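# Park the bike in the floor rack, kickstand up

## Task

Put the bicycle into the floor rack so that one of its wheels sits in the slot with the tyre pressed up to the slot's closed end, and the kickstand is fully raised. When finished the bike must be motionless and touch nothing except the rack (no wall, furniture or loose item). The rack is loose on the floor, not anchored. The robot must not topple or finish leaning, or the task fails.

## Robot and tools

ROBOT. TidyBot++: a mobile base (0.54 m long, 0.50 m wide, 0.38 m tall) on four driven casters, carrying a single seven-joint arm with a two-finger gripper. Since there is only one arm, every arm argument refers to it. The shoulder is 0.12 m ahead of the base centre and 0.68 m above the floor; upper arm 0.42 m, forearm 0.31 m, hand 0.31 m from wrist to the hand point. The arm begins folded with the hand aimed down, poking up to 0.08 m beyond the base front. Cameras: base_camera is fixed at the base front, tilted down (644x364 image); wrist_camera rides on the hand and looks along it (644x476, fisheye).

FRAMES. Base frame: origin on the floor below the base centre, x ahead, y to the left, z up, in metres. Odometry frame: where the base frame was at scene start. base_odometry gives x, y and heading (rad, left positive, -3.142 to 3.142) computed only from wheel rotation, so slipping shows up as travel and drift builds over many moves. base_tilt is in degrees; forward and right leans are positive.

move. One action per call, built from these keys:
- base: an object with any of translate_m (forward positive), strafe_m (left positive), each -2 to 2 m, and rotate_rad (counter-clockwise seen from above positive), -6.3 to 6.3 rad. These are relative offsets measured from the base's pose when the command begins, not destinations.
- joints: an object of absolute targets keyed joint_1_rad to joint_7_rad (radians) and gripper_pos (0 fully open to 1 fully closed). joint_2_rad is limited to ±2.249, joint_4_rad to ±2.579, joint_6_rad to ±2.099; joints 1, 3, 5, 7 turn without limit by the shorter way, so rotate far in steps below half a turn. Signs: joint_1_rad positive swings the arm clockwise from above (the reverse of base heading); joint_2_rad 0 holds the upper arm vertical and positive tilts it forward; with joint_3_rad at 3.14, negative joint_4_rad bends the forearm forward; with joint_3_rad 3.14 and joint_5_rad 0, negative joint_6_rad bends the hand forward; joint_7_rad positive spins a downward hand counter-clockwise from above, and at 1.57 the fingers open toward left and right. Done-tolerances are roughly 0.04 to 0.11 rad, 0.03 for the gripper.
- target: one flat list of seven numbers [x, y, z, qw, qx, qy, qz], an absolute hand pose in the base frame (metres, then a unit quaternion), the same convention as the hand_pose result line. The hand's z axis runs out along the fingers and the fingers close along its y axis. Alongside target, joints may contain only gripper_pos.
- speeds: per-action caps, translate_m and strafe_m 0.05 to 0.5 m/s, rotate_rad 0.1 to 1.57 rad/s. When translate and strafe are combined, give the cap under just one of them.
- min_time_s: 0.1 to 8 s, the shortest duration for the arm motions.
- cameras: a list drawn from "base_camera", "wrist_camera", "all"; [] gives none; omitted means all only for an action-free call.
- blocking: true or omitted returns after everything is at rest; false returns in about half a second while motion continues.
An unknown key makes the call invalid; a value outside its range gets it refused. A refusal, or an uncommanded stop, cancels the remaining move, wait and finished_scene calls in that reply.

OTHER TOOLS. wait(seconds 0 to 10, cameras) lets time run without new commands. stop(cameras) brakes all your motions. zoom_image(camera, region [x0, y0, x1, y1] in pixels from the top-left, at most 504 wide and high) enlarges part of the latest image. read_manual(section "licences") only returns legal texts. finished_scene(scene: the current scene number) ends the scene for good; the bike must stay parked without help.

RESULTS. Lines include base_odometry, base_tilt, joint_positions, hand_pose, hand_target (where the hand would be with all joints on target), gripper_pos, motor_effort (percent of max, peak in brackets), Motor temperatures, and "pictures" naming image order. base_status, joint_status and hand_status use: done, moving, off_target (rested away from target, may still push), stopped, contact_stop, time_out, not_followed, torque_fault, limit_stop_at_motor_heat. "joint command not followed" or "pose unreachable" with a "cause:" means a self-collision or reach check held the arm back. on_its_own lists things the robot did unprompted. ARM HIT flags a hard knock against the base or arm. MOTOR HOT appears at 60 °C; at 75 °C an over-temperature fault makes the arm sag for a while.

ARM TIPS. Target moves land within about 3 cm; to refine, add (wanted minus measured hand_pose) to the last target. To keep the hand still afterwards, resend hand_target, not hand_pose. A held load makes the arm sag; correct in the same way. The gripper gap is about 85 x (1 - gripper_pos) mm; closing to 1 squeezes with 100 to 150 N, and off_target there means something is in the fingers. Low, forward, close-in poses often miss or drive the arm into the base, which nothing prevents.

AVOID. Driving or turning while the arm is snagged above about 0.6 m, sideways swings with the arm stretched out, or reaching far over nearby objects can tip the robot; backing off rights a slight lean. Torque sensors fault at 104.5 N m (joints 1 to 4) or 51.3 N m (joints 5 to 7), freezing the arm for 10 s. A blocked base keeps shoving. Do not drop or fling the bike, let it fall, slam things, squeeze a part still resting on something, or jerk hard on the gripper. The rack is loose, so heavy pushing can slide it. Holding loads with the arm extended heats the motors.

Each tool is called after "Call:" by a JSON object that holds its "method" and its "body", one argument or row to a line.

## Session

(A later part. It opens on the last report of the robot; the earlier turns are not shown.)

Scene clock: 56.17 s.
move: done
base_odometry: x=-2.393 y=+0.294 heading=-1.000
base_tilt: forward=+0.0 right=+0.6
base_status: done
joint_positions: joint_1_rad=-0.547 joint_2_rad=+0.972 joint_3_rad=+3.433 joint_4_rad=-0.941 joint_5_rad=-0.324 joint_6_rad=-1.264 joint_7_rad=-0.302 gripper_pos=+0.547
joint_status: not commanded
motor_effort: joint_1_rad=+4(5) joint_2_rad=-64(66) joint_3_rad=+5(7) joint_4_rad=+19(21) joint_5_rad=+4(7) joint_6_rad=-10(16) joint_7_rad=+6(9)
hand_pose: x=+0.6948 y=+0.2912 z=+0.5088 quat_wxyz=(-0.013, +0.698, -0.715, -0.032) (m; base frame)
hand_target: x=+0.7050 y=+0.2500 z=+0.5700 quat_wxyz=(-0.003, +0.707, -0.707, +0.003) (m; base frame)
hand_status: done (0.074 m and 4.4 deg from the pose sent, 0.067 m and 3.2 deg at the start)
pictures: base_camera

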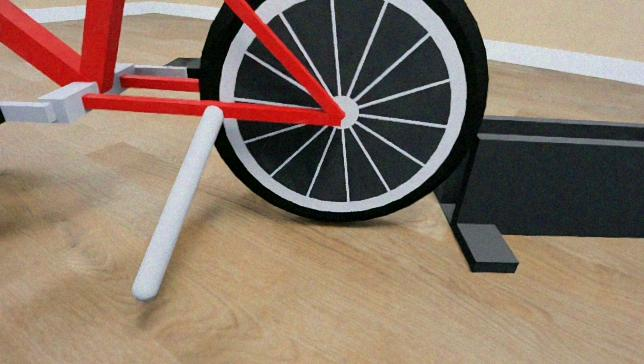

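Call:
{"method": "move", "body": {
  "base": {"strafe_m":-0.13},
  "speeds": {"strafe_m":0.12},
  "cameras": ["base_camera"]
}}

Call:
{"method": "zoom_image", "body": {
  "camera": "base_camera",
  "region": [240, 80, 600, 300]
}}

Scene clock: 58.13 s.
move: done
base_odometry: x=-2.503 y=+0.224 heading=-1.000
base_tilt: forward=+0.0 right=+0.6
base_status: done
joint_positions: joint_1_rad=-0.541 joint_2_rad=+0.977 joint_3_rad=+3.414 joint_4_rad=-0.926 joint_5_rad=-0.320 joint_6_rad=-1.265 joint_7_rad=-0.313 gripper_pos=+0.549
joint_status: not commanded
motor_effort: joint_1_rad=+5(15) joint_2_rad=-65(69) joint_3_rad=+6(11) joint_4_rad=+18(20) joint_5_rad=+4(9) joint_6_rad=-14(19) joint_7_rad=+4(10)
hand_pose: x=+0.6965 y=+0.2978 z=+0.5093 quat_wxyz=(-0.018, +0.698, -0.715, -0.036) (m; base frame)
hand_target: x=+0.7050 y=+0.2500 z=+0.5700 quat_wxyz=(-0.003, +0.707, -0.707, +0.003) (m; base frame)
hand_status: not commanded
pictures: base_camera

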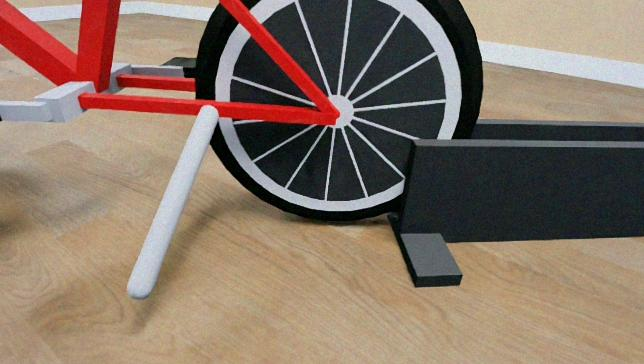

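Scaled by 1.400.

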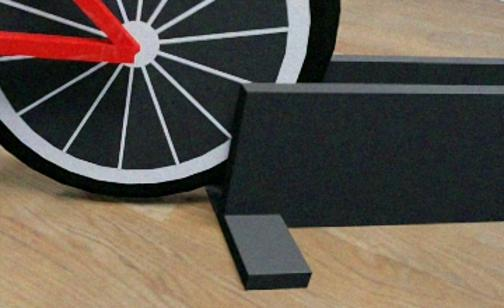

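Call:
{"method": "move", "body": {
  "base": {"strafe_m":-0.36},
  "speeds": {"strafe_m":0.18},
  "cameras": ["base_camera"]
}}

Call:
{"method": "zoom_image", "body": {
  "camera": "base_camera",
  "region": [380, 80, 640, 240]
}}

Scene clock: 60.93 s.
move: done
base_odometry: x=-2.805 y=+0.029 heading=-0.999
base_tilt: forward=+0.0 right=+0.6
base_status: done
joint_positions: joint_1_rad=-0.587 joint_2_rad=+0.978 joint_3_rad=+3.395 joint_4_rad=-0.915 joint_5_rad=-0.319 joint_6_rad=-1.270 joint_7_rad=-0.302 gripper_pos=+0.555
joint_status: not commanded
motor_effort: joint_1_rad=+9(16) joint_2_rad=-62(67) joint_3_rad=+8(13) joint_4_rad=+16(18) joint_5_rad=+4(10) joint_6_rad=-10(18) joint_7_rad=-2(8)
hand_pose: x=+0.6796 y=+0.3337 z=+0.5118 quat_wxyz=(-0.021, +0.722, -0.690, -0.043) (m; base frame)
hand_target: x=+0.7050 y=+0.2500 z=+0.5700 quat_wxyz=(-0.003, +0.707, -0.707, +0.003) (m; base frame)
hand_status: not commanded
pictures: base_camera

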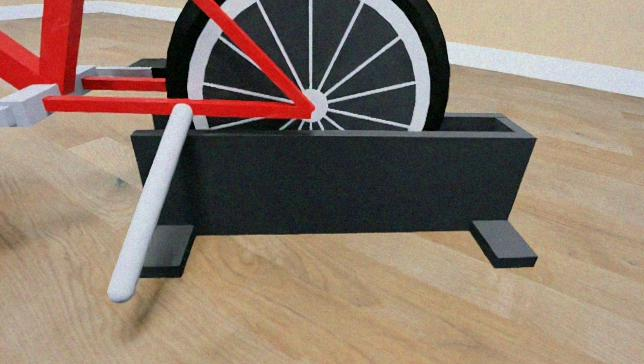

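Scaled by 1.938.

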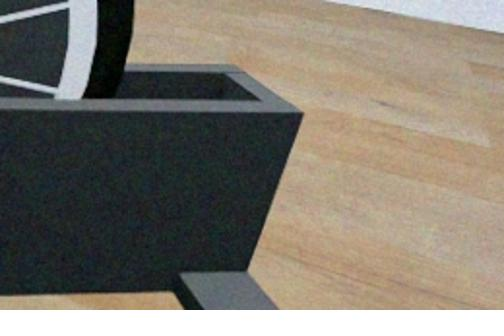

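Call:
{"method": "move", "body": {
  "base": {"strafe_m":-0.13},
  "speeds": {"strafe_m":0.12},
  "cameras": ["base_camera"]
}}

Call:
{"method": "zoom_image", "body": {
  "camera": "base_camera",
  "region": [360, 80, 600, 240]
}}

Scene clock: 62.83 s.
move: done
base_odometry: x=-2.915 y=-0.041 heading=-0.999
base_tilt: forward=+0.0 right=+0.5
base_status: done
joint_positions: joint_1_rad=-0.600 joint_2_rad=+0.978 joint_3_rad=+3.390 joint_4_rad=-0.910 joint_5_rad=-0.318 joint_6_rad=-1.270 joint_7_rad=-0.300 gripper_pos=+0.556
joint_status: not commanded
motor_effort: joint_1_rad=+13(16) joint_2_rad=-64(67) joint_3_rad=+10(13) joint_4_rad=+16(17) joint_5_rad=+8(11) joint_6_rad=-15(18) joint_7_rad=+2(4)
hand_pose: x=+0.6752 y=+0.3437 z=+0.5125 quat_wxyz=(-0.023, +0.729, -0.683, -0.044) (m; base frame)
hand_target: x=+0.7050 y=+0.2500 z=+0.5700 quat_wxyz=(-0.003, +0.707, -0.707, +0.003) (m; base frame)
hand_status: not commanded
pictures: base_camera

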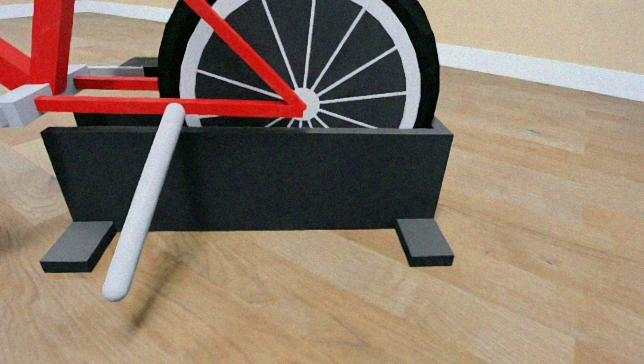

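Scaled by 2.100.

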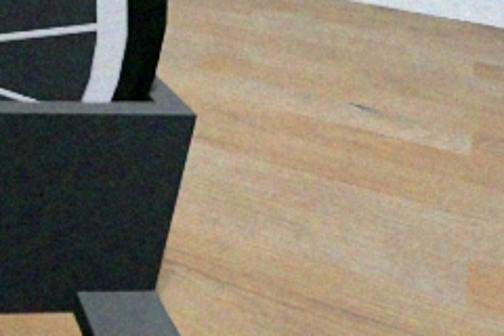

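Call:
{"method": "move", "body": {
  "base": {"strafe_m":-0.06},
  "speeds": {"strafe_m":0.1},
  "cameras": ["all"]
}}

Call:
{"method": "zoom_image", "body": {
  "camera": "base_camera",
  "region": [340, 80, 580, 240]
}}

Scene clock: 64.10 s.
move: done
base_odometry: x=-2.965 y=-0.073 heading=-0.998
base_tilt: forward=+0.0 right=+0.6
base_status: done
joint_positions: joint_1_rad=-0.628 joint_2_rad=+0.981 joint_3_rad=+3.379 joint_4_rad=-0.903 joint_5_rad=-0.318 joint_6_rad=-1.270 joint_7_rad=-0.303 gripper_pos=+0.557
joint_status: not commanded
motor_effort: joint_1_rad=+17(21) joint_2_rad=-62(70) joint_3_rad=+13(15) joint_4_rad=+14(18) joint_5_rad=+10(15) joint_6_rad=-13(21) joint_7_rad=+0(7)
hand_pose: x=+0.6642 y=+0.3647 z=+0.5125 quat_wxyz=(-0.024, +0.740, -0.671, -0.048) (m; base frame)
hand_target: x=+0.7050 y=+0.2500 z=+0.5700 quat_wxyz=(-0.003, +0.707, -0.707, +0.003) (m; base frame)
hand_status: not commanded
pictures: base_camera, wrist_camera
camera_calibration:
wrist_camera: T_world_to_cam=[[-0.994152, -0.104435, 0.0274845, 0.680941], [-0.100088, 0.986627, 0.128649, -0.301778], [-0.0405523, 0.125145, -0.991309, 0.630029], [0, 0, 0, 1]] pos_world=[0.672304, 0.290011, 0.644662]

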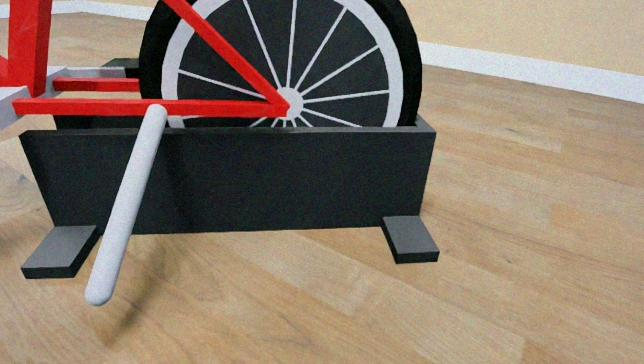

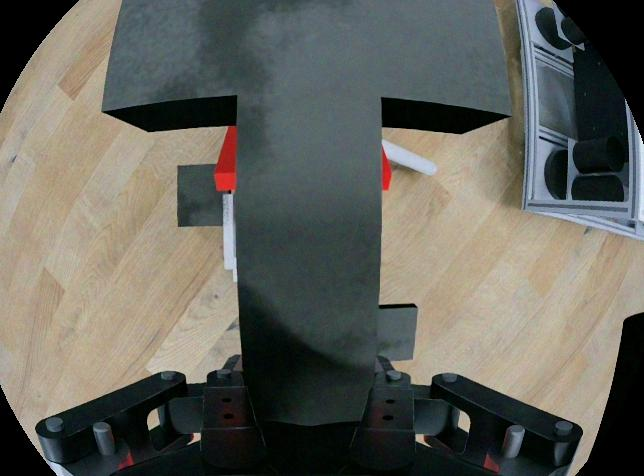

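Scaled by 2.100.

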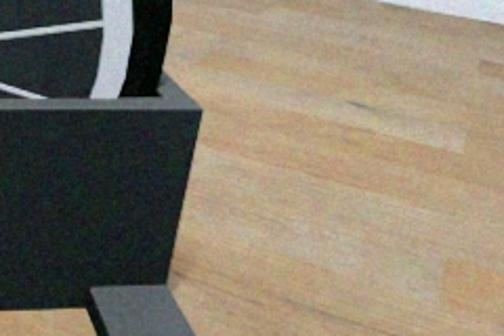

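Call:
{"method": "move", "body": {
  "target": [0.688, 0.34, 0.50, 0.0, 0.735, -0.678, 0.0],
  "min_time_s": 1.2
}}

Call:
{"method": "move", "body": {
  "joints": {"gripper_pos":0.3},
  "cameras": ["all"]
}}

Scene clock: 65.90 s.
move: done
base_odometry: x=-2.965 y=-0.073 heading=-0.998
base_tilt: forward=+0.0 right=+0.6
base_status: not commanded
joint_positions: joint_1_rad=-0.630 joint_2_rad=+1.000 joint_3_rad=+3.386 joint_4_rad=-0.864 joint_5_rad=-0.315 joint_6_rad=-1.278 joint_7_rad=-0.306 gripper_pos=+0.562
joint_status: not commanded
motor_effort: joint_1_rad=+2(16) joint_2_rad=-47(62) joint_3_rad=+3(12) joint_4_rad=+17(17) joint_5_rad=+0(10) joint_6_rad=+3(13) joint_7_rad=+1(3)
hand_pose: x=+0.6731 y=+0.3686 z=+0.5117 quat_wxyz=(-0.028, +0.742, -0.669, -0.041) (m; base frame)
hand_target: x=+0.6880 y=+0.3400 z=+0.5000 quat_wxyz=(+0.000, +0.735, -0.678, +0.000) (m; base frame)
hand_status: done (0.034 m and 5.8 deg from the pose sent, 0.036 m and 6.2 deg at the start)
pictures: none

Scene clock: 66.73 s.
move: done
base_odometry: x=-2.965 y=-0.073 heading=-0.998
base_tilt: forward=+0.0 right=+0.6
base_status: not commanded
joint_positions: joint_1_rad=-0.630 joint_2_rad=+1.000 joint_3_rad=+3.394 joint_4_rad=-0.847 joint_5_rad=-0.306 joint_6_rad=-1.278 joint_7_rad=-0.306 gripper_pos=+0.300
joint_status: all done
motor_effort: joint_1_rad=+0(2) joint_2_rad=-43(47) joint_3_rad=+2(3) joint_4_rad=+15(17) joint_5_rad=-1(2) joint_6_rad=+1(4) joint_7_rad=+1(2)
hand_pose: x=+0.6815 y=+0.3670 z=+0.5168 quat_wxyz=(-0.034, +0.743, -0.668, -0.031) (m; base frame)
hand_target: x=+0.6880 y=+0.3400 z=+0.5000 quat_wxyz=(+0.000, +0.735, -0.678, +0.000) (m; base frame)
hand_status: not commanded
pictures: base_camera, wrist_camera
camera_calibration:
wrist_camera: T_world_to_cam=[[-0.993816, -0.110716, -0.00843489, 0.718835], [-0.110943, 0.986995, 0.116331, -0.289213], [-0.00455449, 0.116548, -0.993175, 0.614417], [0, 0, 0, 1]] pos_world=[0.685102, 0.293429, 0.649931]

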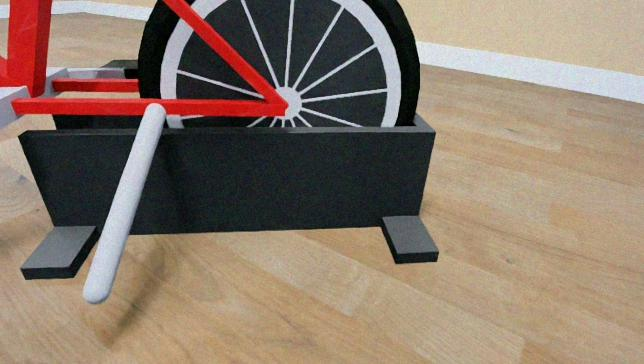

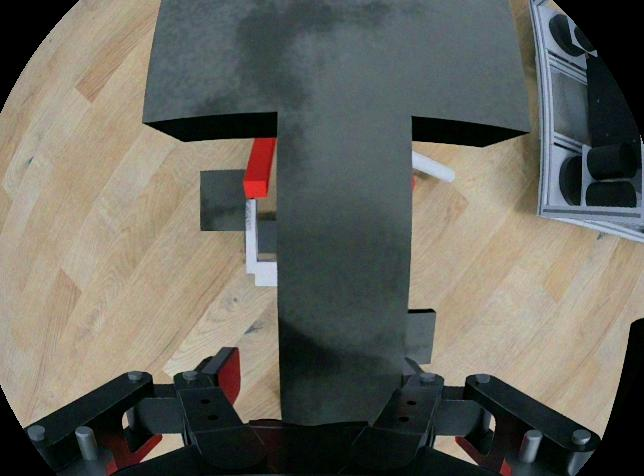

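Call:
{"method": "move", "body": {
  "joints": {"gripper_pos":0.0},
  "cameras": ["all"]
}}

Scene clock: 67.47 s.
move: done
base_odometry: x=-2.965 y=-0.073 heading=-0.998
base_tilt: forward=+0.0 right=+0.6
base_status: not commanded
joint_positions: joint_1_rad=-0.630 joint_2_rad=+1.000 joint_3_rad=+3.397 joint_4_rad=-0.843 joint_5_rad=-0.305 joint_6_rad=-1.278 joint_7_rad=-0.306 gripper_pos=+0.000
joint_status: all done
motor_effort: joint_1_rad=+0(0) joint_2_rad=-41(43) joint_3_rad=+1(2) joint_4_rad=+14(15) joint_5_rad=-2(3) joint_6_rad=+0(2) joint_7_rad=+1(1)
hand_pose: x=+0.6839 y=+0.3662 z=+0.5181 quat_wxyz=(-0.035, +0.742, -0.668, -0.028) (m; base frame)
hand_target: x=+0.6880 y=+0.3400 z=+0.5000 quat_wxyz=(+0.000, +0.735, -0.678, +0.000) (m; base frame)
hand_status: not commanded
pictures: base_camera, wrist_camera
camera_calibration:
wrist_camera: T_world_to_cam=[[-0.99381, -0.110212, -0.0139975, 0.723818], [-0.11109, 0.987239, 0.1141, -0.287132], [0.00124377, 0.114949, -0.993371, 0.612495], [0, 0, 0, 1]] pos_world=[0.686677, 0.292836, 0.651328]

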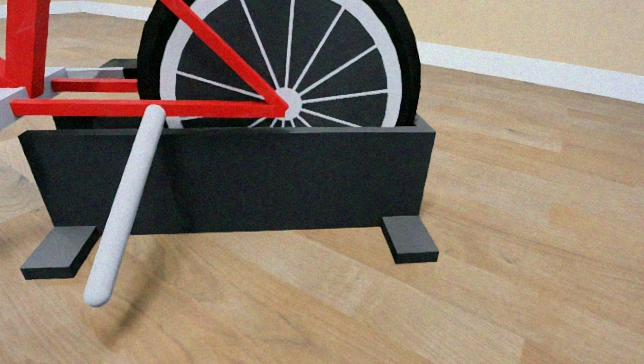

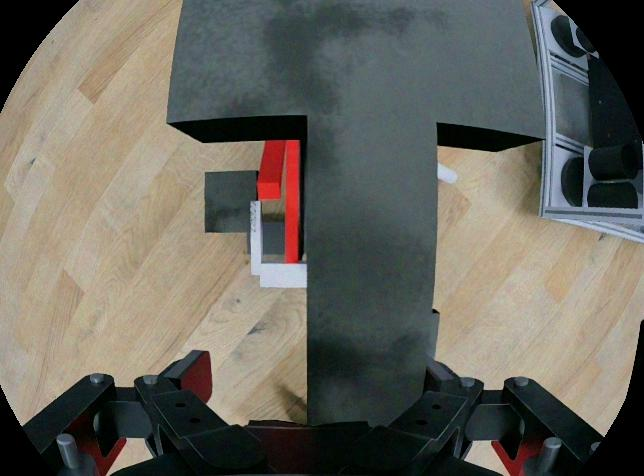

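Call:
{"method": "move", "body": {
  "target": [0.655, 0.345, 0.50, -0.03, 0.735, -0.678, 0.03],
  "min_time_s": 1.2,
  "cameras": ["all"]
}}

Scene clock: 69.07 s.
move: done
base_odometry: x=-2.965 y=-0.073 heading=-0.999
base_tilt: forward=+0.0 right=+0.6
base_status: not commanded
joint_positions: joint_1_rad=-0.728 joint_2_rad=+0.943 joint_3_rad=+3.481 joint_4_rad=-1.074 joint_5_rad=-0.304 joint_6_rad=-1.115 joint_7_rad=-0.306 gripper_pos=+0.000
joint_status: not commanded
motor_effort: joint_1_rad=-1(1) joint_2_rad=-34(42) joint_3_rad=+2(2) joint_4_rad=+9(14) joint_5_rad=-2(3) joint_6_rad=-2(3) joint_7_rad=+0(1)
hand_pose: x=+0.6553 y=+0.3511 z=+0.4915 quat_wxyz=(-0.026, +0.740, -0.672, +0.008) (m; base frame)
hand_target: x=+0.6550 y=+0.3450 z=+0.5000 quat_wxyz=(-0.030, +0.734, -0.677, +0.030) (m; base frame)
hand_status: done (0.010 m and 2.7 deg from the pose sent, 0.040 m and 6.9 deg at the start)
pictures: base_camera, wrist_camera
camera_calibration:
wrist_camera: T_world_to_cam=[[-0.993749, -0.100487, -0.0486288, 0.706925], [-0.102798, 0.993561, 0.0476298, -0.247332], [0.0435296, 0.0523311, -0.997681, 0.584181], [0, 0, 0, 1]] pos_world=[0.651651, 0.286205, 0.628984]

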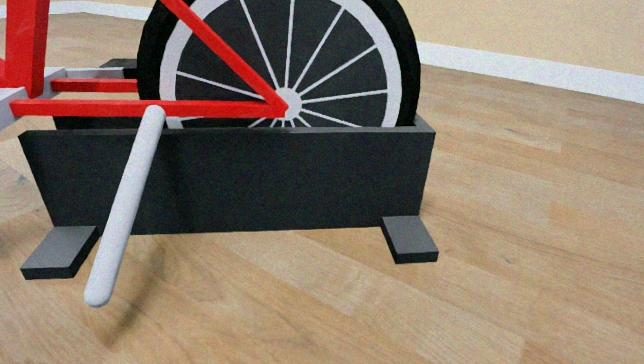

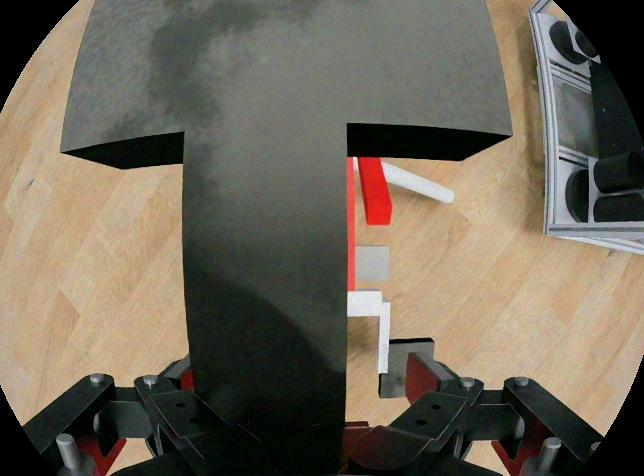

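Call:
{"method": "move", "body": {
  "target": [0.668, 0.345, 0.74, 0.0, 0.735, -0.678, 0.0],
  "min_time_s": 1.0
}}

Call:
{"method": "move", "body": {
  "joints": {"joint_1_rad":0,"joint_2_rad":-0.322,"joint_3_rad":3.14,"joint_4_rad":-2.5,"joint_5_rad":0,"joint_6_rad":-0.3,"joint_7_rad":1.57,"gripper_pos":0},
  "base": {"translate_m":-0.16},
  "speeds": {"translate_m":0.2},
  "cameras": ["all"]
}}

Scene clock: 81.50 s.
Motor temperatures (°C): [38 41 34 39 37 51 44]
move: time_out
TORQUE WARNING: joint_2_rad reached its warning level (56.7 N m). A warning alone does not stop the arm.
base_odometry: x=-2.965 y=-0.073 heading=-0.999
base_tilt: forward=+0.0 right=+0.6
base_status: not commanded
joint_positions: joint_1_rad=-0.613 joint_2_rad=+1.139 joint_3_rad=+3.061 joint_4_rad=+0.096 joint_5_rad=+0.193 joint_6_rad=-2.047 joint_7_rad=-0.380 gripper_pos=+0.000
joint_status: not commanded
motor_effort: joint_1_rad=+0(12) joint_2_rad=-42(114) joint_3_rad=+0(8) joint_4_rad=+13(36) joint_5_rad=-1(16) joint_6_rad=+0(41) joint_7_rad=+1(5)
hand_pose: x=+0.6834 y=+0.3593 z=+0.7079 quat_wxyz=(-0.011, +0.764, -0.643, +0.053) (m; base frame)
hand_target: x=+0.6834 y=+0.3577 z=+0.7080 quat_wxyz=(-0.009, +0.763, -0.644, +0.055) (m; base frame)
hand_status: time_out (0.038 m and 8.1 deg from the pose sent, 0.249 m and 3.2 deg at the start; a joint's target at an end of its range on 144 of 300 steps)
pictures: none

not run: a stop that you did not command came earlier in this reply.

Call:
{"method": "move", "body": {
  "joints": {"joint_1_rad":0,"joint_2_rad":-0.322,"joint_3_rad":3.14,"joint_4_rad":-2.5,"joint_5_rad":0,"joint_6_rad":-0.3,"joint_7_rad":1.57,"gripper_pos":0},
  "base": {"translate_m":-0.16},
  "speeds": {"translate_m":0.2},
  "cameras": ["all"]
}}

Scene clock: 85.50 s.
move: done
base_odometry: x=-3.052 y=+0.061 heading=-0.999
base_tilt: forward=+0.0 right=+0.6
base_status: done
joint_positions: joint_1_rad=-0.017 joint_2_rad=-0.291 joint_3_rad=+3.121 joint_4_rad=-2.481 joint_5_rad=+0.065 joint_6_rad=-0.353 joint_7_rad=+1.522 gripper_pos=+0.000
joint_status: all done
motor_effort: joint_1_rad=+0(2) joint_2_rad=-4(47) joint_3_rad=+0(2) joint_4_rad=+15(17) joint_5_rad=-1(2) joint_6_rad=+5(6) joint_7_rad=+1(1)
hand_pose: x=+0.4294 y=+0.0056 z=+0.6453 quat_wxyz=(+0.010, +0.955, +0.021, +0.295) (m; base frame)
hand_target: x=+0.4357 y=+0.0018 z=+0.6563 quat_wxyz=(+0.000, +0.945, +0.000, +0.326) (m; base frame)
hand_status: not commanded
pictures: base_camera, wrist_camera
camera_calibration:
wrist_camera: T_world_to_cam=[[0.0394285, -0.998591, 0.0355054, -0.0377335], [-0.8388, -0.0523873, -0.541914, 0.767548], [0.54301, -0.00841507, -0.839684, 0.449457], [0, 0, 0, 1]] pos_world=[0.401247, 0.00631168, 0.794687]

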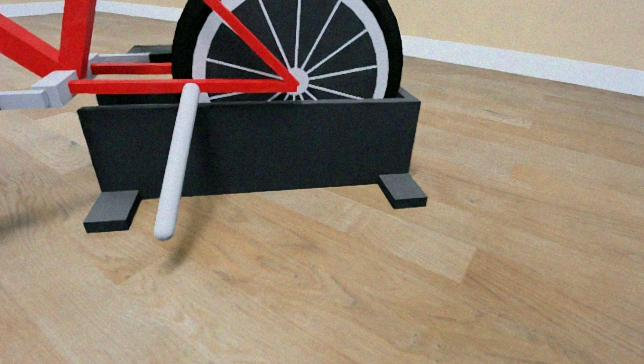

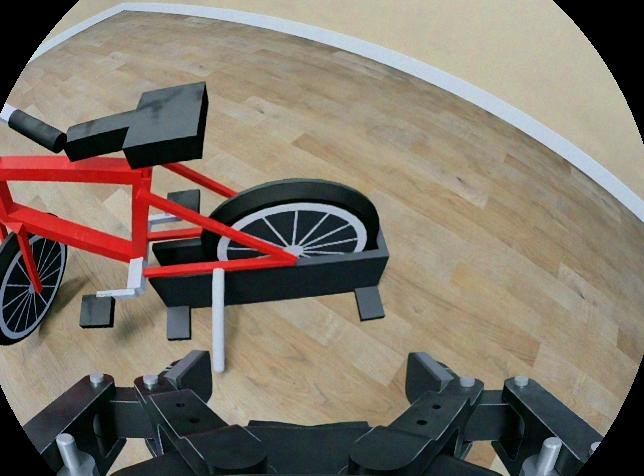

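Call:
{"method": "move", "body": {
  "target": [0.56, 0.185, 0.20, 0, 0.9239, 0, 0.3827],
  "min_time_s": 1.3
}}

Call:
{"method": "move", "body": {
  "target": [0.645, 0.175, 0.055, 0, 0.9239, 0, 0.3827],
  "min_time_s": 1.0,
  "cameras": ["all"]
}}

Scene clock: 89.17 s.
move: done
base_odometry: x=-3.052 y=+0.061 heading=-0.999
base_tilt: forward=+0.0 right=+0.6
base_status: not commanded
joint_positions: joint_1_rad=-0.741 joint_2_rad=+1.471 joint_3_rad=+3.188 joint_4_rad=-2.076 joint_5_rad=-0.441 joint_6_rad=+1.050 joint_7_rad=+1.237 gripper_pos=+0.000
joint_status: not commanded
motor_effort: joint_1_rad=+0(1) joint_2_rad=-29(32) joint_3_rad=+1(2) joint_4_rad=-4(15) joint_5_rad=-3(4) joint_6_rad=+6(6) joint_7_rad=+0(1)
hand_pose: x=+0.5501 y=+0.2063 z=+0.2012 quat_wxyz=(-0.016, +0.935, +0.031, +0.354) (m; base frame)
hand_target: x=+0.5600 y=+0.1850 z=+0.2000 quat_wxyz=(+0.000, +0.924, +0.000, +0.383) (m; base frame)
hand_status: done (0.024 m and 5.3 deg from the pose sent, 0.498 m and 11.0 deg at the start)
pictures: none

Scene clock: 91.30 s.
move: off_target
base_odometry: x=-3.052 y=+0.062 heading=-0.998
base_tilt: forward=-0.1 right=+0.6
base_status: not commanded
joint_positions: joint_1_rad=-0.624 joint_2_rad=+1.692 joint_3_rad=+3.191 joint_4_rad=-1.630 joint_5_rad=-0.457 joint_6_rad=+1.011 joint_7_rad=+1.346 gripper_pos=+0.000
joint_status: not commanded
motor_effort: joint_1_rad=+6(9) joint_2_rad=-17(32) joint_3_rad=+3(6) joint_4_rad=+17(19) joint_5_rad=+6(8) joint_6_rad=-6(8) joint_7_rad=-2(2)
hand_pose: x=+0.6592 y=+0.2173 z=+0.1222 quat_wxyz=(-0.029, +0.905, +0.005, +0.423) (m; base frame)
hand_target: x=+0.6450 y=+0.1750 z=+0.0550 quat_wxyz=(+0.000, +0.924, +0.000, +0.383) (m; base frame)
hand_status: off_target (0.081 m and 6.1 deg from the pose sent, 0.177 m and 5.3 deg at the start)
pictures: base_camera, wrist_camera
camera_calibration:
wrist_camera: T_world_to_cam=[[0.0368896, -0.998355, -0.0438825, 0.194678], [-0.660514, 0.00859351, -0.750765, 0.582803], [0.749907, 0.0566804, -0.65911, -0.285334], [0, 0, 0, 1]] pos_world=[0.591741, 0.205522, 0.258024]

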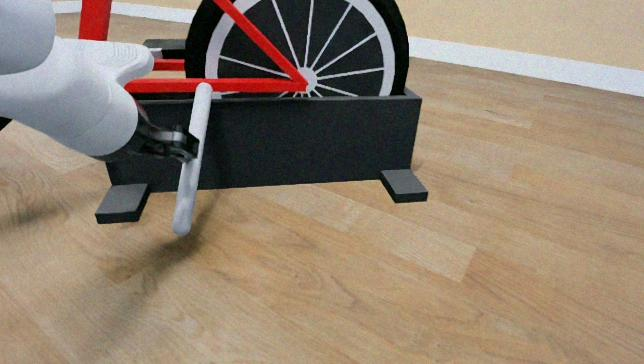

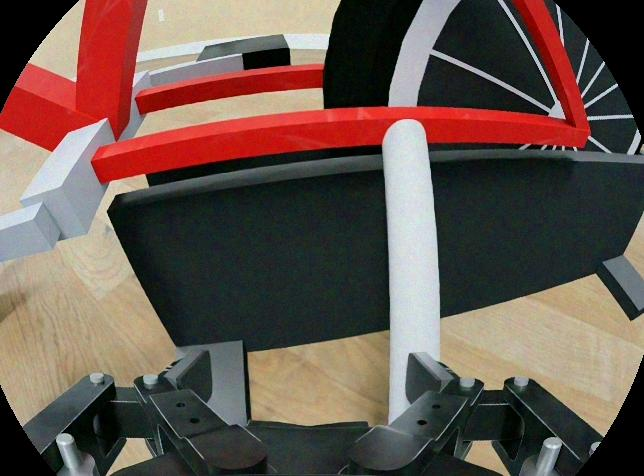

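Call:
{"method": "move", "body": {
  "target": [0.57, 0.17, 0.22, 0, 0.9239, 0, 0.3827],
  "min_time_s": 0.8
}}

Call:
{"method": "move", "body": {
  "target": [0.565, 0.15, 0.18, 0, 0.9239, 0, 0.3827],
  "min_time_s": 0.8,
  "cameras": ["all"]
}}

Scene clock: 93.43 s.
move: done
base_odometry: x=-3.052 y=+0.061 heading=-0.998
base_tilt: forward=+0.0 right=+0.6
base_status: not commanded
joint_positions: joint_1_rad=-0.682 joint_2_rad=+1.511 joint_3_rad=+3.196 joint_4_rad=-2.096 joint_5_rad=-0.456 joint_6_rad=+1.069 joint_7_rad=+1.257 gripper_pos=+0.000
joint_status: not commanded
motor_effort: joint_1_rad=+0(6) joint_2_rad=-28(34) joint_3_rad=+2(3) joint_4_rad=-4(17) joint_5_rad=-2(7) joint_6_rad=+5(8) joint_7_rad=+1(2)
hand_pose: x=+0.5461 y=+0.1575 z=+0.1889 quat_wxyz=(+0.020, +0.938, +0.016, +0.345) (m; base frame)
hand_target: x=+0.5700 y=+0.1700 z=+0.2200 quat_wxyz=(+0.000, +0.924, +0.000, +0.383) (m; base frame)
hand_status: done (0.041 m and 5.4 deg from the pose sent, 0.141 m and 6.1 deg at the start)
pictures: none

Scene clock: 94.57 s.
move: done
base_odometry: x=-3.052 y=+0.061 heading=-0.998
base_tilt: forward=+0.0 right=+0.6
base_status: not commanded
joint_positions: joint_1_rad=-0.649 joint_2_rad=+1.543 joint_3_rad=+3.196 joint_4_rad=-2.067 joint_5_rad=-0.456 joint_6_rad=+1.142 joint_7_rad=+1.257 gripper_pos=+0.000
joint_status: not commanded
motor_effort: joint_1_rad=+0(1) joint_2_rad=-29(30) joint_3_rad=+2(2) joint_4_rad=-4(5) joint_5_rad=-3(4) joint_6_rad=+6(6) joint_7_rad=+1(1)
hand_pose: x=+0.5665 y=+0.1503 z=+0.1896 quat_wxyz=(+0.015, +0.926, +0.006, +0.376) (m; base frame)
hand_target: x=+0.5650 y=+0.1500 z=+0.1800 quat_wxyz=(+0.000, +0.924, +0.000, +0.383) (m; base frame)
hand_status: done (0.010 m and 2.1 deg from the pose sent, 0.022 m and 5.4 deg at the start)
pictures: base_camera, wrist_camera
camera_calibration:
wrist_camera: T_world_to_cam=[[0.00379108, -0.999279, 0.0377823, 0.137463], [-0.734445, -0.028424, -0.678073, 0.606392], [0.678658, -0.0251784, -0.734023, -0.100774], [0, 0, 0, 1]] pos_world=[0.513231, 0.152063, 0.332015]

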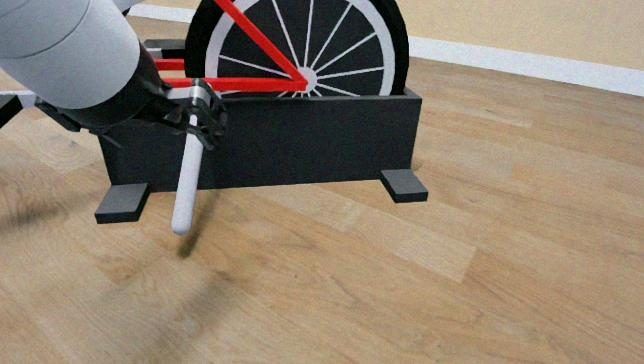

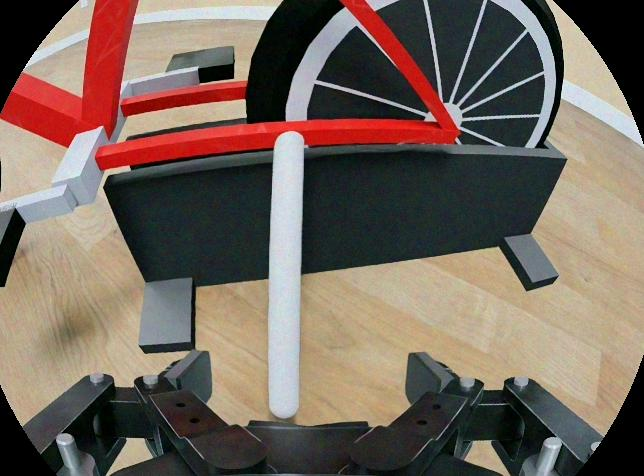

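Call:
{"method": "move", "body": {
  "target": [0.65, 0.15, 0.05, 0, 0.9239, 0, 0.3827],
  "min_time_s": 1.0,
  "cameras": ["all"]
}}

Scene clock: 96.37 s.
move: done
base_odometry: x=-3.052 y=+0.061 heading=-0.998
base_tilt: forward=+0.0 right=+0.6
base_status: not commanded
joint_positions: joint_1_rad=-0.511 joint_2_rad=+1.770 joint_3_rad=+3.196 joint_4_rad=-1.537 joint_5_rad=-0.452 joint_6_rad=+1.007 joint_7_rad=+1.345 gripper_pos=+0.000
joint_status: not commanded
motor_effort: joint_1_rad=+0(1) joint_2_rad=-33(34) joint_3_rad=+2(3) joint_4_rad=+1(4) joint_5_rad=-2(4) joint_6_rad=+7(7) joint_7_rad=+1(1)
hand_pose: x=+0.6823 y=+0.1564 z=+0.0913 quat_wxyz=(-0.009, +0.902, -0.043, +0.429) (m; base frame)
hand_target: x=+0.6500 y=+0.1500 z=+0.0500 quat_wxyz=(+0.000, +0.924, +0.000, +0.383) (m; base frame)
hand_status: done (0.053 m and 7.7 deg from the pose sent, 0.163 m and 2.1 deg at the start)
pictures: base_camera, wrist_camera
camera_calibration:
wrist_camera: T_world_to_cam=[[-0.0661557, -0.996596, -0.0491898, 0.202136], [-0.648528, 0.0804109, -0.756932, 0.556418], [0.758311, -0.0181744, -0.65164, -0.314293], [0, 0, 0, 1]] pos_world=[0.612557, 0.150994, 0.226308]

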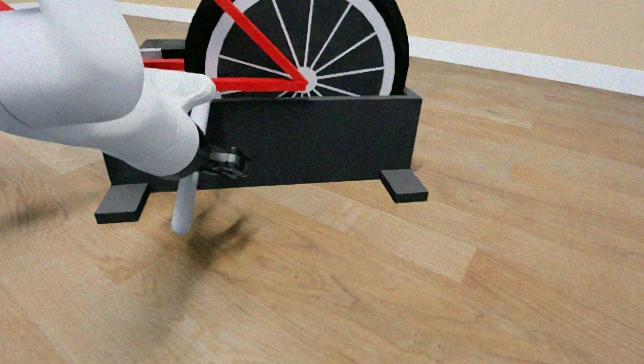

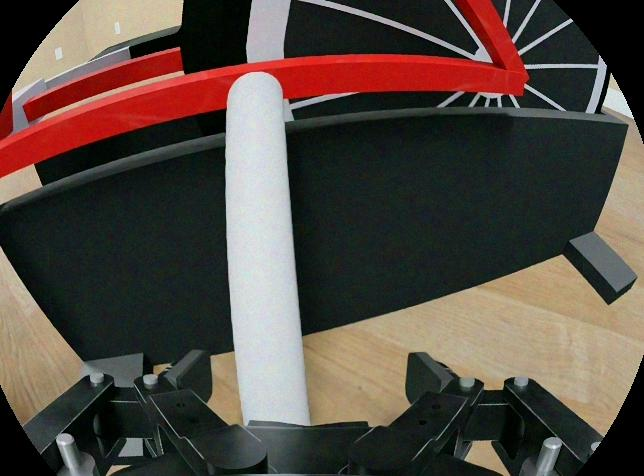

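Call:
{"method": "move", "body": {
  "target": [0.62, 0.11, 0.03, 0, 0.9239, 0, 0.3827],
  "min_time_s": 0.8
}}

Call:
{"method": "move", "body": {
  "target": [0.65, 0.03, 0.06, 0, 0.9239, 0, 0.3827],
  "min_time_s": 1.0,
  "cameras": ["wrist_camera"]
}}

Scene clock: 97.57 s.
move: done
base_odometry: x=-3.052 y=+0.061 heading=-0.998
base_tilt: forward=+0.0 right=+0.6
base_status: not commanded
joint_positions: joint_1_rad=-0.443 joint_2_rad=+1.822 joint_3_rad=+3.180 joint_4_rad=-1.541 joint_5_rad=-0.348 joint_6_rad=+1.043 joint_7_rad=+1.347 gripper_pos=+0.000
joint_status: not commanded
motor_effort: joint_1_rad=+3(4) joint_2_rad=-28(33) joint_3_rad=+3(5) joint_4_rad=-2(4) joint_5_rad=-5(8) joint_6_rad=+5(7) joint_7_rad=+0(1)
hand_pose: x=+0.6641 y=+0.1390 z=+0.0655 quat_wxyz=(-0.019, +0.910, -0.028, +0.413) (m; base frame)
hand_target: x=+0.6200 y=+0.1100 z=+0.0300 quat_wxyz=(+0.000, +0.924, +0.000, +0.383) (m; base frame)
hand_status: done (0.064 m and 5.5 deg from the pose sent, 0.099 m and 7.7 deg at the start)
pictures: none

Scene clock: 99.03 s.
move: off_target
base_odometry: x=-3.052 y=+0.061 heading=-0.998
base_tilt: forward=+0.0 right=+0.6
base_status: not commanded
joint_positions: joint_1_rad=-0.160 joint_2_rad=+1.820 joint_3_rad=+3.141 joint_4_rad=-1.629 joint_5_rad=-0.118 joint_6_rad=+1.062 joint_7_rad=+1.456 gripper_pos=+0.000
joint_status: not commanded
motor_effort: joint_1_rad=+4(10) joint_2_rad=-31(32) joint_3_rad=+3(8) joint_4_rad=-1(6) joint_5_rad=-5(12) joint_6_rad=+7(8) joint_7_rad=+0(1)
hand_pose: x=+0.6411 y=+0.0539 z=+0.0521 quat_wxyz=(-0.014, +0.929, -0.025, +0.369) (m; base frame)
hand_target: x=+0.6500 y=+0.0300 z=+0.0600 quat_wxyz=(+0.000, +0.924, +0.000, +0.383) (m; base frame)
hand_status: off_target (0.027 m and 3.6 deg from the pose sent, 0.110 m and 5.5 deg at the start)
pictures: wrist_camera
camera_calibration:
wrist_camera: T_world_to_cam=[[-0.0314673, -0.998714, -0.039739, 0.0726735], [-0.743655, 0.0499588, -0.666694, 0.566297], [0.667822, 0.00857302, -0.744272, -0.249033], [0, 0, 0, 1]] pos_world=[0.589726, 0.0464235, 0.195086]

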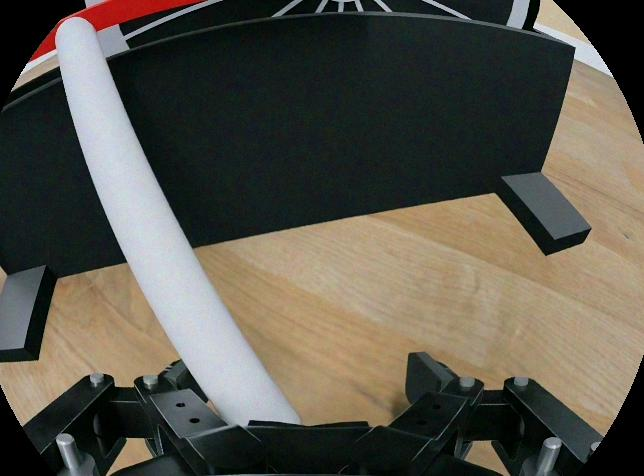

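Leg is swinging; continue.

Call:
{"method": "move", "body": {
  "target": [0.68, -0.06, 0.085, 0, 0.9239, 0, 0.3827],
  "min_time_s": 1.0,
  "cameras": ["wrist_camera"]
}}

Scene clock: 100.77 s.
move: done
base_odometry: x=-3.052 y=+0.061 heading=-0.998
base_tilt: forward=+0.0 right=+0.7
base_status: not commanded
joint_positions: joint_1_rad=+0.178 joint_2_rad=+1.789 joint_3_rad=+3.143 joint_4_rad=-1.629 joint_5_rad=+0.082 joint_6_rad=+1.059 joint_7_rad=+1.573 gripper_pos=+0.000
joint_status: not commanded
motor_effort: joint_1_rad=+0(6) joint_2_rad=-31(33) joint_3_rad=-1(4) joint_4_rad=-1(1) joint_5_rad=-1(7) joint_6_rad=+7(8) joint_7_rad=+1(1)
hand_pose: x=+0.6582 y=-0.0732 z=+0.0679 quat_wxyz=(+0.009, +0.923, -0.049, +0.382) (m; base frame)
hand_target: x=+0.6800 y=-0.0600 z=+0.0850 quat_wxyz=(+0.000, +0.924, +0.000, +0.383) (m; base frame)
hand_status: done (0.031 m and 5.7 deg from the pose sent, 0.125 m and 3.6 deg at the start)
pictures: wrist_camera
camera_calibration:
wrist_camera: T_world_to_cam=[[-0.0929704, -0.995546, -0.0156625, -0.0140824], [-0.721885, 0.0782316, -0.687577, 0.585071], [0.685739, -0.0526178, -0.725943, -0.265148], [0, 0, 0, 1]] pos_world=[0.602867, -0.0737422, 0.209578]

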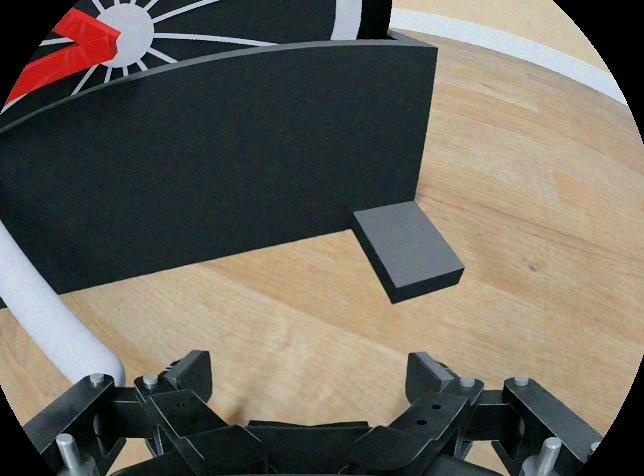

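Call:
{"method": "move", "body": {
  "cameras": ["all"]
}}

Scene clock: 100.83 s.
Motor temperatures (°C): [38 41 34 39 37 51 44]
base_odometry: x=-3.052 y=+0.061 heading=-0.998
base_tilt: forward=+0.0 right=+0.6
base_status: not commanded
joint_positions: joint_1_rad=+0.178 joint_2_rad=+1.789 joint_3_rad=+3.143 joint_4_rad=-1.629 joint_5_rad=+0.082 joint_6_rad=+1.059 joint_7_rad=+1.573 gripper_pos=+0.000
joint_status: not commanded
motor_effort: joint_1_rad=+0(6) joint_2_rad=-32(33) joint_3_rad=-1(4) joint_4_rad=-1(1) joint_5_rad=-1(7) joint_6_rad=+7(8) joint_7_rad=+1(1)
hand_pose: x=+0.6582 y=-0.0731 z=+0.0679 quat_wxyz=(+0.009, +0.923, -0.049, +0.382) (m; base frame)
hand_target: x=+0.6800 y=-0.0600 z=+0.0850 quat_wxyz=(+0.000, +0.924, +0.000, +0.383) (m; base frame)
hand_status: done (0.031 m and 5.7 deg from the pose sent, 0.125 m and 3.6 deg at the start)
pictures: base_camera, wrist_camera
camera_calibration:
wrist_camera: T_world_to_cam=[[-0.0925506, -0.995585, -0.0156702, -0.0142369], [-0.721932, 0.0779336, -0.687561, 0.585067], [0.685746, -0.0523214, -0.725958, -0.265123], [0, 0, 0, 1]] pos_world=[0.602869, -0.0736421, 0.209578]

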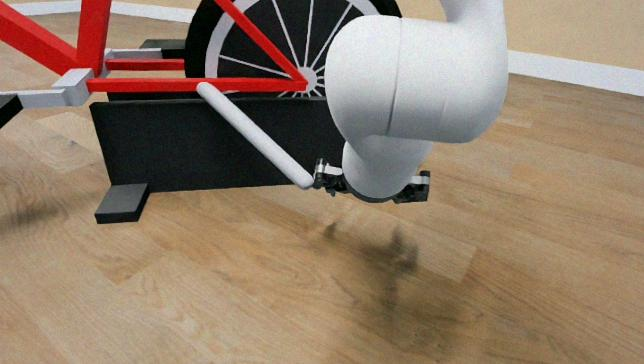

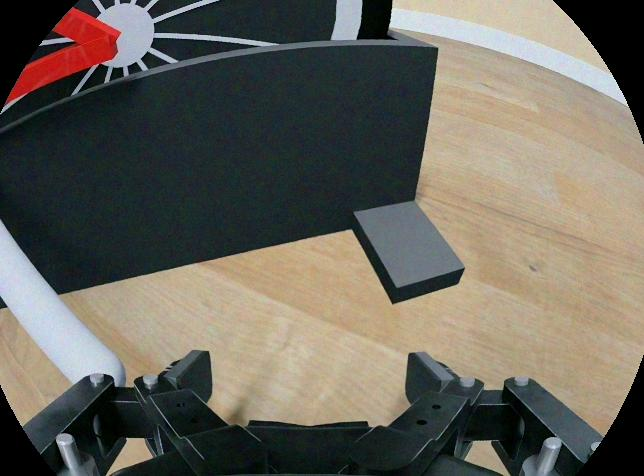

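Call:
{"method": "move", "body": {
  "target": [0.575, -0.05, 0.09, 0, 0.9239, 0, 0.3827],
  "min_time_s": 0.7
}}

Call:
{"method": "move", "body": {
  "target": [0.585, 0.045, 0.06, 0, 0.9239, 0, 0.3827],
  "min_time_s": 0.7,
  "cameras": ["all"]
}}

Scene clock: 102.50 s.
move: done
base_odometry: x=-3.052 y=+0.061 heading=-0.998
base_tilt: forward=+0.0 right=+0.6
base_status: not commanded
joint_positions: joint_1_rad=+0.187 joint_2_rad=+1.789 joint_3_rad=+3.143 joint_4_rad=-1.865 joint_5_rad=+0.086 joint_6_rad=+1.282 joint_7_rad=+1.625 gripper_pos=+0.000
joint_status: not commanded
motor_effort: joint_1_rad=+0(0) joint_2_rad=-28(31) joint_3_rad=-1(2) joint_4_rad=-4(5) joint_5_rad=+0(2) joint_6_rad=+7(7) joint_7_rad=+1(1)
hand_pose: x=+0.5881 y=-0.0619 z=+0.0937 quat_wxyz=(+0.012, +0.926, -0.034, +0.376) (m; base frame)
hand_target: x=+0.5750 y=-0.0500 z=+0.0900 quat_wxyz=(+0.000, +0.924, +0.000, +0.383) (m; base frame)
hand_status: done (0.018 m and 4.3 deg from the pose sent, 0.089 m and 5.7 deg at the start)
pictures: none

Scene clock: 104.07 s.
move: done
base_odometry: x=-3.052 y=+0.061 heading=-0.998
base_tilt: forward=+0.0 right=+0.6
base_status: not commanded
joint_positions: joint_1_rad=-0.188 joint_2_rad=+1.828 joint_3_rad=+3.144 joint_4_rad=-1.783 joint_5_rad=-0.070 joint_6_rad=+1.282 joint_7_rad=+1.499 gripper_pos=+0.000
joint_status: not commanded
motor_effort: joint_1_rad=+0(2) joint_2_rad=-29(29) joint_3_rad=-1(2) joint_4_rad=-3(4) joint_5_rad=-2(2) joint_6_rad=+7(7) joint_7_rad=+1(1)
hand_pose: x=+0.6043 y=+0.0714 z=+0.0808 quat_wxyz=(-0.024, +0.918, +0.032, +0.395) (m; base frame)
hand_target: x=+0.5850 y=+0.0450 z=+0.0600 quat_wxyz=(+0.000, +0.924, +0.000, +0.383) (m; base frame)
hand_status: done (0.039 m and 4.8 deg from the pose sent, 0.112 m and 4.3 deg at the start)
pictures: base_camera, wrist_camera
camera_calibration:
wrist_camera: T_world_to_cam=[[0.0807389, -0.996641, -0.0136941, 0.0200301], [-0.703062, -0.0472062, -0.70956, 0.543059], [0.706531, 0.066917, -0.704511, -0.234074], [0, 0, 0, 1]] pos_world=[0.545567, 0.061262, 0.2207]

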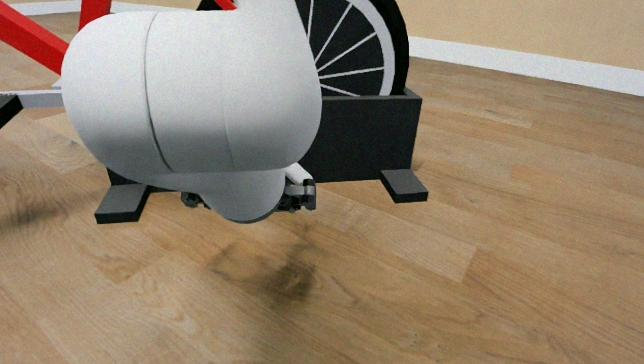

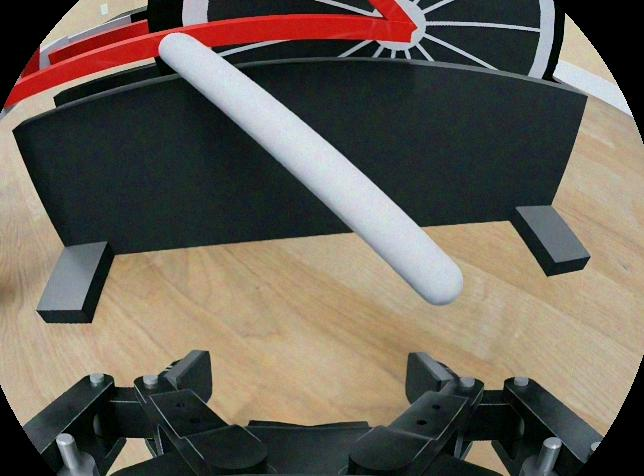

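Call:
{"method": "move", "body": {
  "target": [0.645, 0.055, 0.03, 0, 0.9239, 0, 0.3827],
  "min_time_s": 0.8
}}

Call:
{"method": "move", "body": {
  "target": [0.66, 0.03, 0.15, 0, 0.9239, 0, 0.3827],
  "min_time_s": 1.2,
  "cameras": ["all"]
}}

Scene clock: 105.47 s.
move: done
base_odometry: x=-3.052 y=+0.061 heading=-0.998
base_tilt: forward=+0.0 right=+0.6
base_status: not commanded
joint_positions: joint_1_rad=-0.188 joint_2_rad=+1.836 joint_3_rad=+3.148 joint_4_rad=-1.555 joint_5_rad=-0.081 joint_6_rad=+1.129 joint_7_rad=+1.499 gripper_pos=+0.000
joint_status: not commanded
motor_effort: joint_1_rad=+0(0) joint_2_rad=-32(32) joint_3_rad=+0(1) joint_4_rad=+0(3) joint_5_rad=-2(2) joint_6_rad=+7(7) joint_7_rad=+1(1)
hand_pose: x=+0.6809 y=+0.0820 z=+0.0687 quat_wxyz=(-0.027, +0.904, +0.023, +0.425) (m; base frame)
hand_target: x=+0.6450 y=+0.0550 z=+0.0300 quat_wxyz=(+0.000, +0.924, +0.000, +0.383) (m; base frame)
hand_status: done (0.059 m and 6.8 deg from the pose sent, 0.067 m and 4.8 deg at the start)
pictures: none

Scene clock: 107.20 s.
move: done
base_odometry: x=-3.052 y=+0.061 heading=-0.998
base_tilt: forward=+0.0 right=+0.6
base_status: not commanded
joint_positions: joint_1_rad=-0.125 joint_2_rad=+1.644 joint_3_rad=+3.148 joint_4_rad=-1.846 joint_5_rad=-0.081 joint_6_rad=+1.128 joint_7_rad=+1.499 gripper_pos=+0.000
joint_status: not commanded
motor_effort: joint_1_rad=+0(1) joint_2_rad=-31(33) joint_3_rad=+0(1) joint_4_rad=-2(2) joint_5_rad=-2(2) joint_6_rad=+6(7) joint_7_rad=+1(1)
hand_pose: x=+0.6483 y=+0.0417 z=+0.1345 quat_wxyz=(-0.007, +0.925, -0.004, +0.381) (m; base frame)
hand_target: x=+0.6600 y=+0.0300 z=+0.1500 quat_wxyz=(+0.000, +0.924, +0.000, +0.383) (m; base frame)
hand_status: done (0.023 m and 1.0 deg from the pose sent, 0.099 m and 6.8 deg at the start)
pictures: base_camera, wrist_camera
camera_calibration:
wrist_camera: T_world_to_cam=[[0.00236342, -0.999925, -0.0120379, 0.0384505], [-0.727345, 0.00654236, -0.686241, 0.621082], [0.686268, 0.0103776, -0.727275, -0.206783], [0, 0, 0, 1]] pos_world=[0.593558, 0.0365301, 0.276287]

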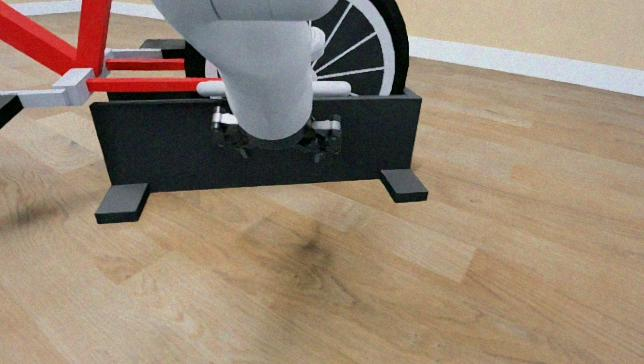

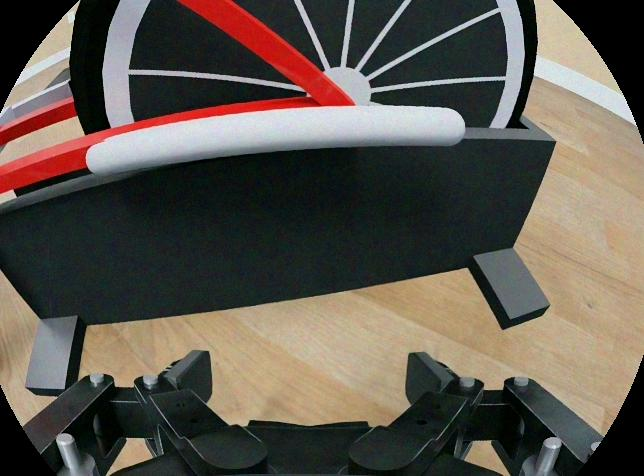

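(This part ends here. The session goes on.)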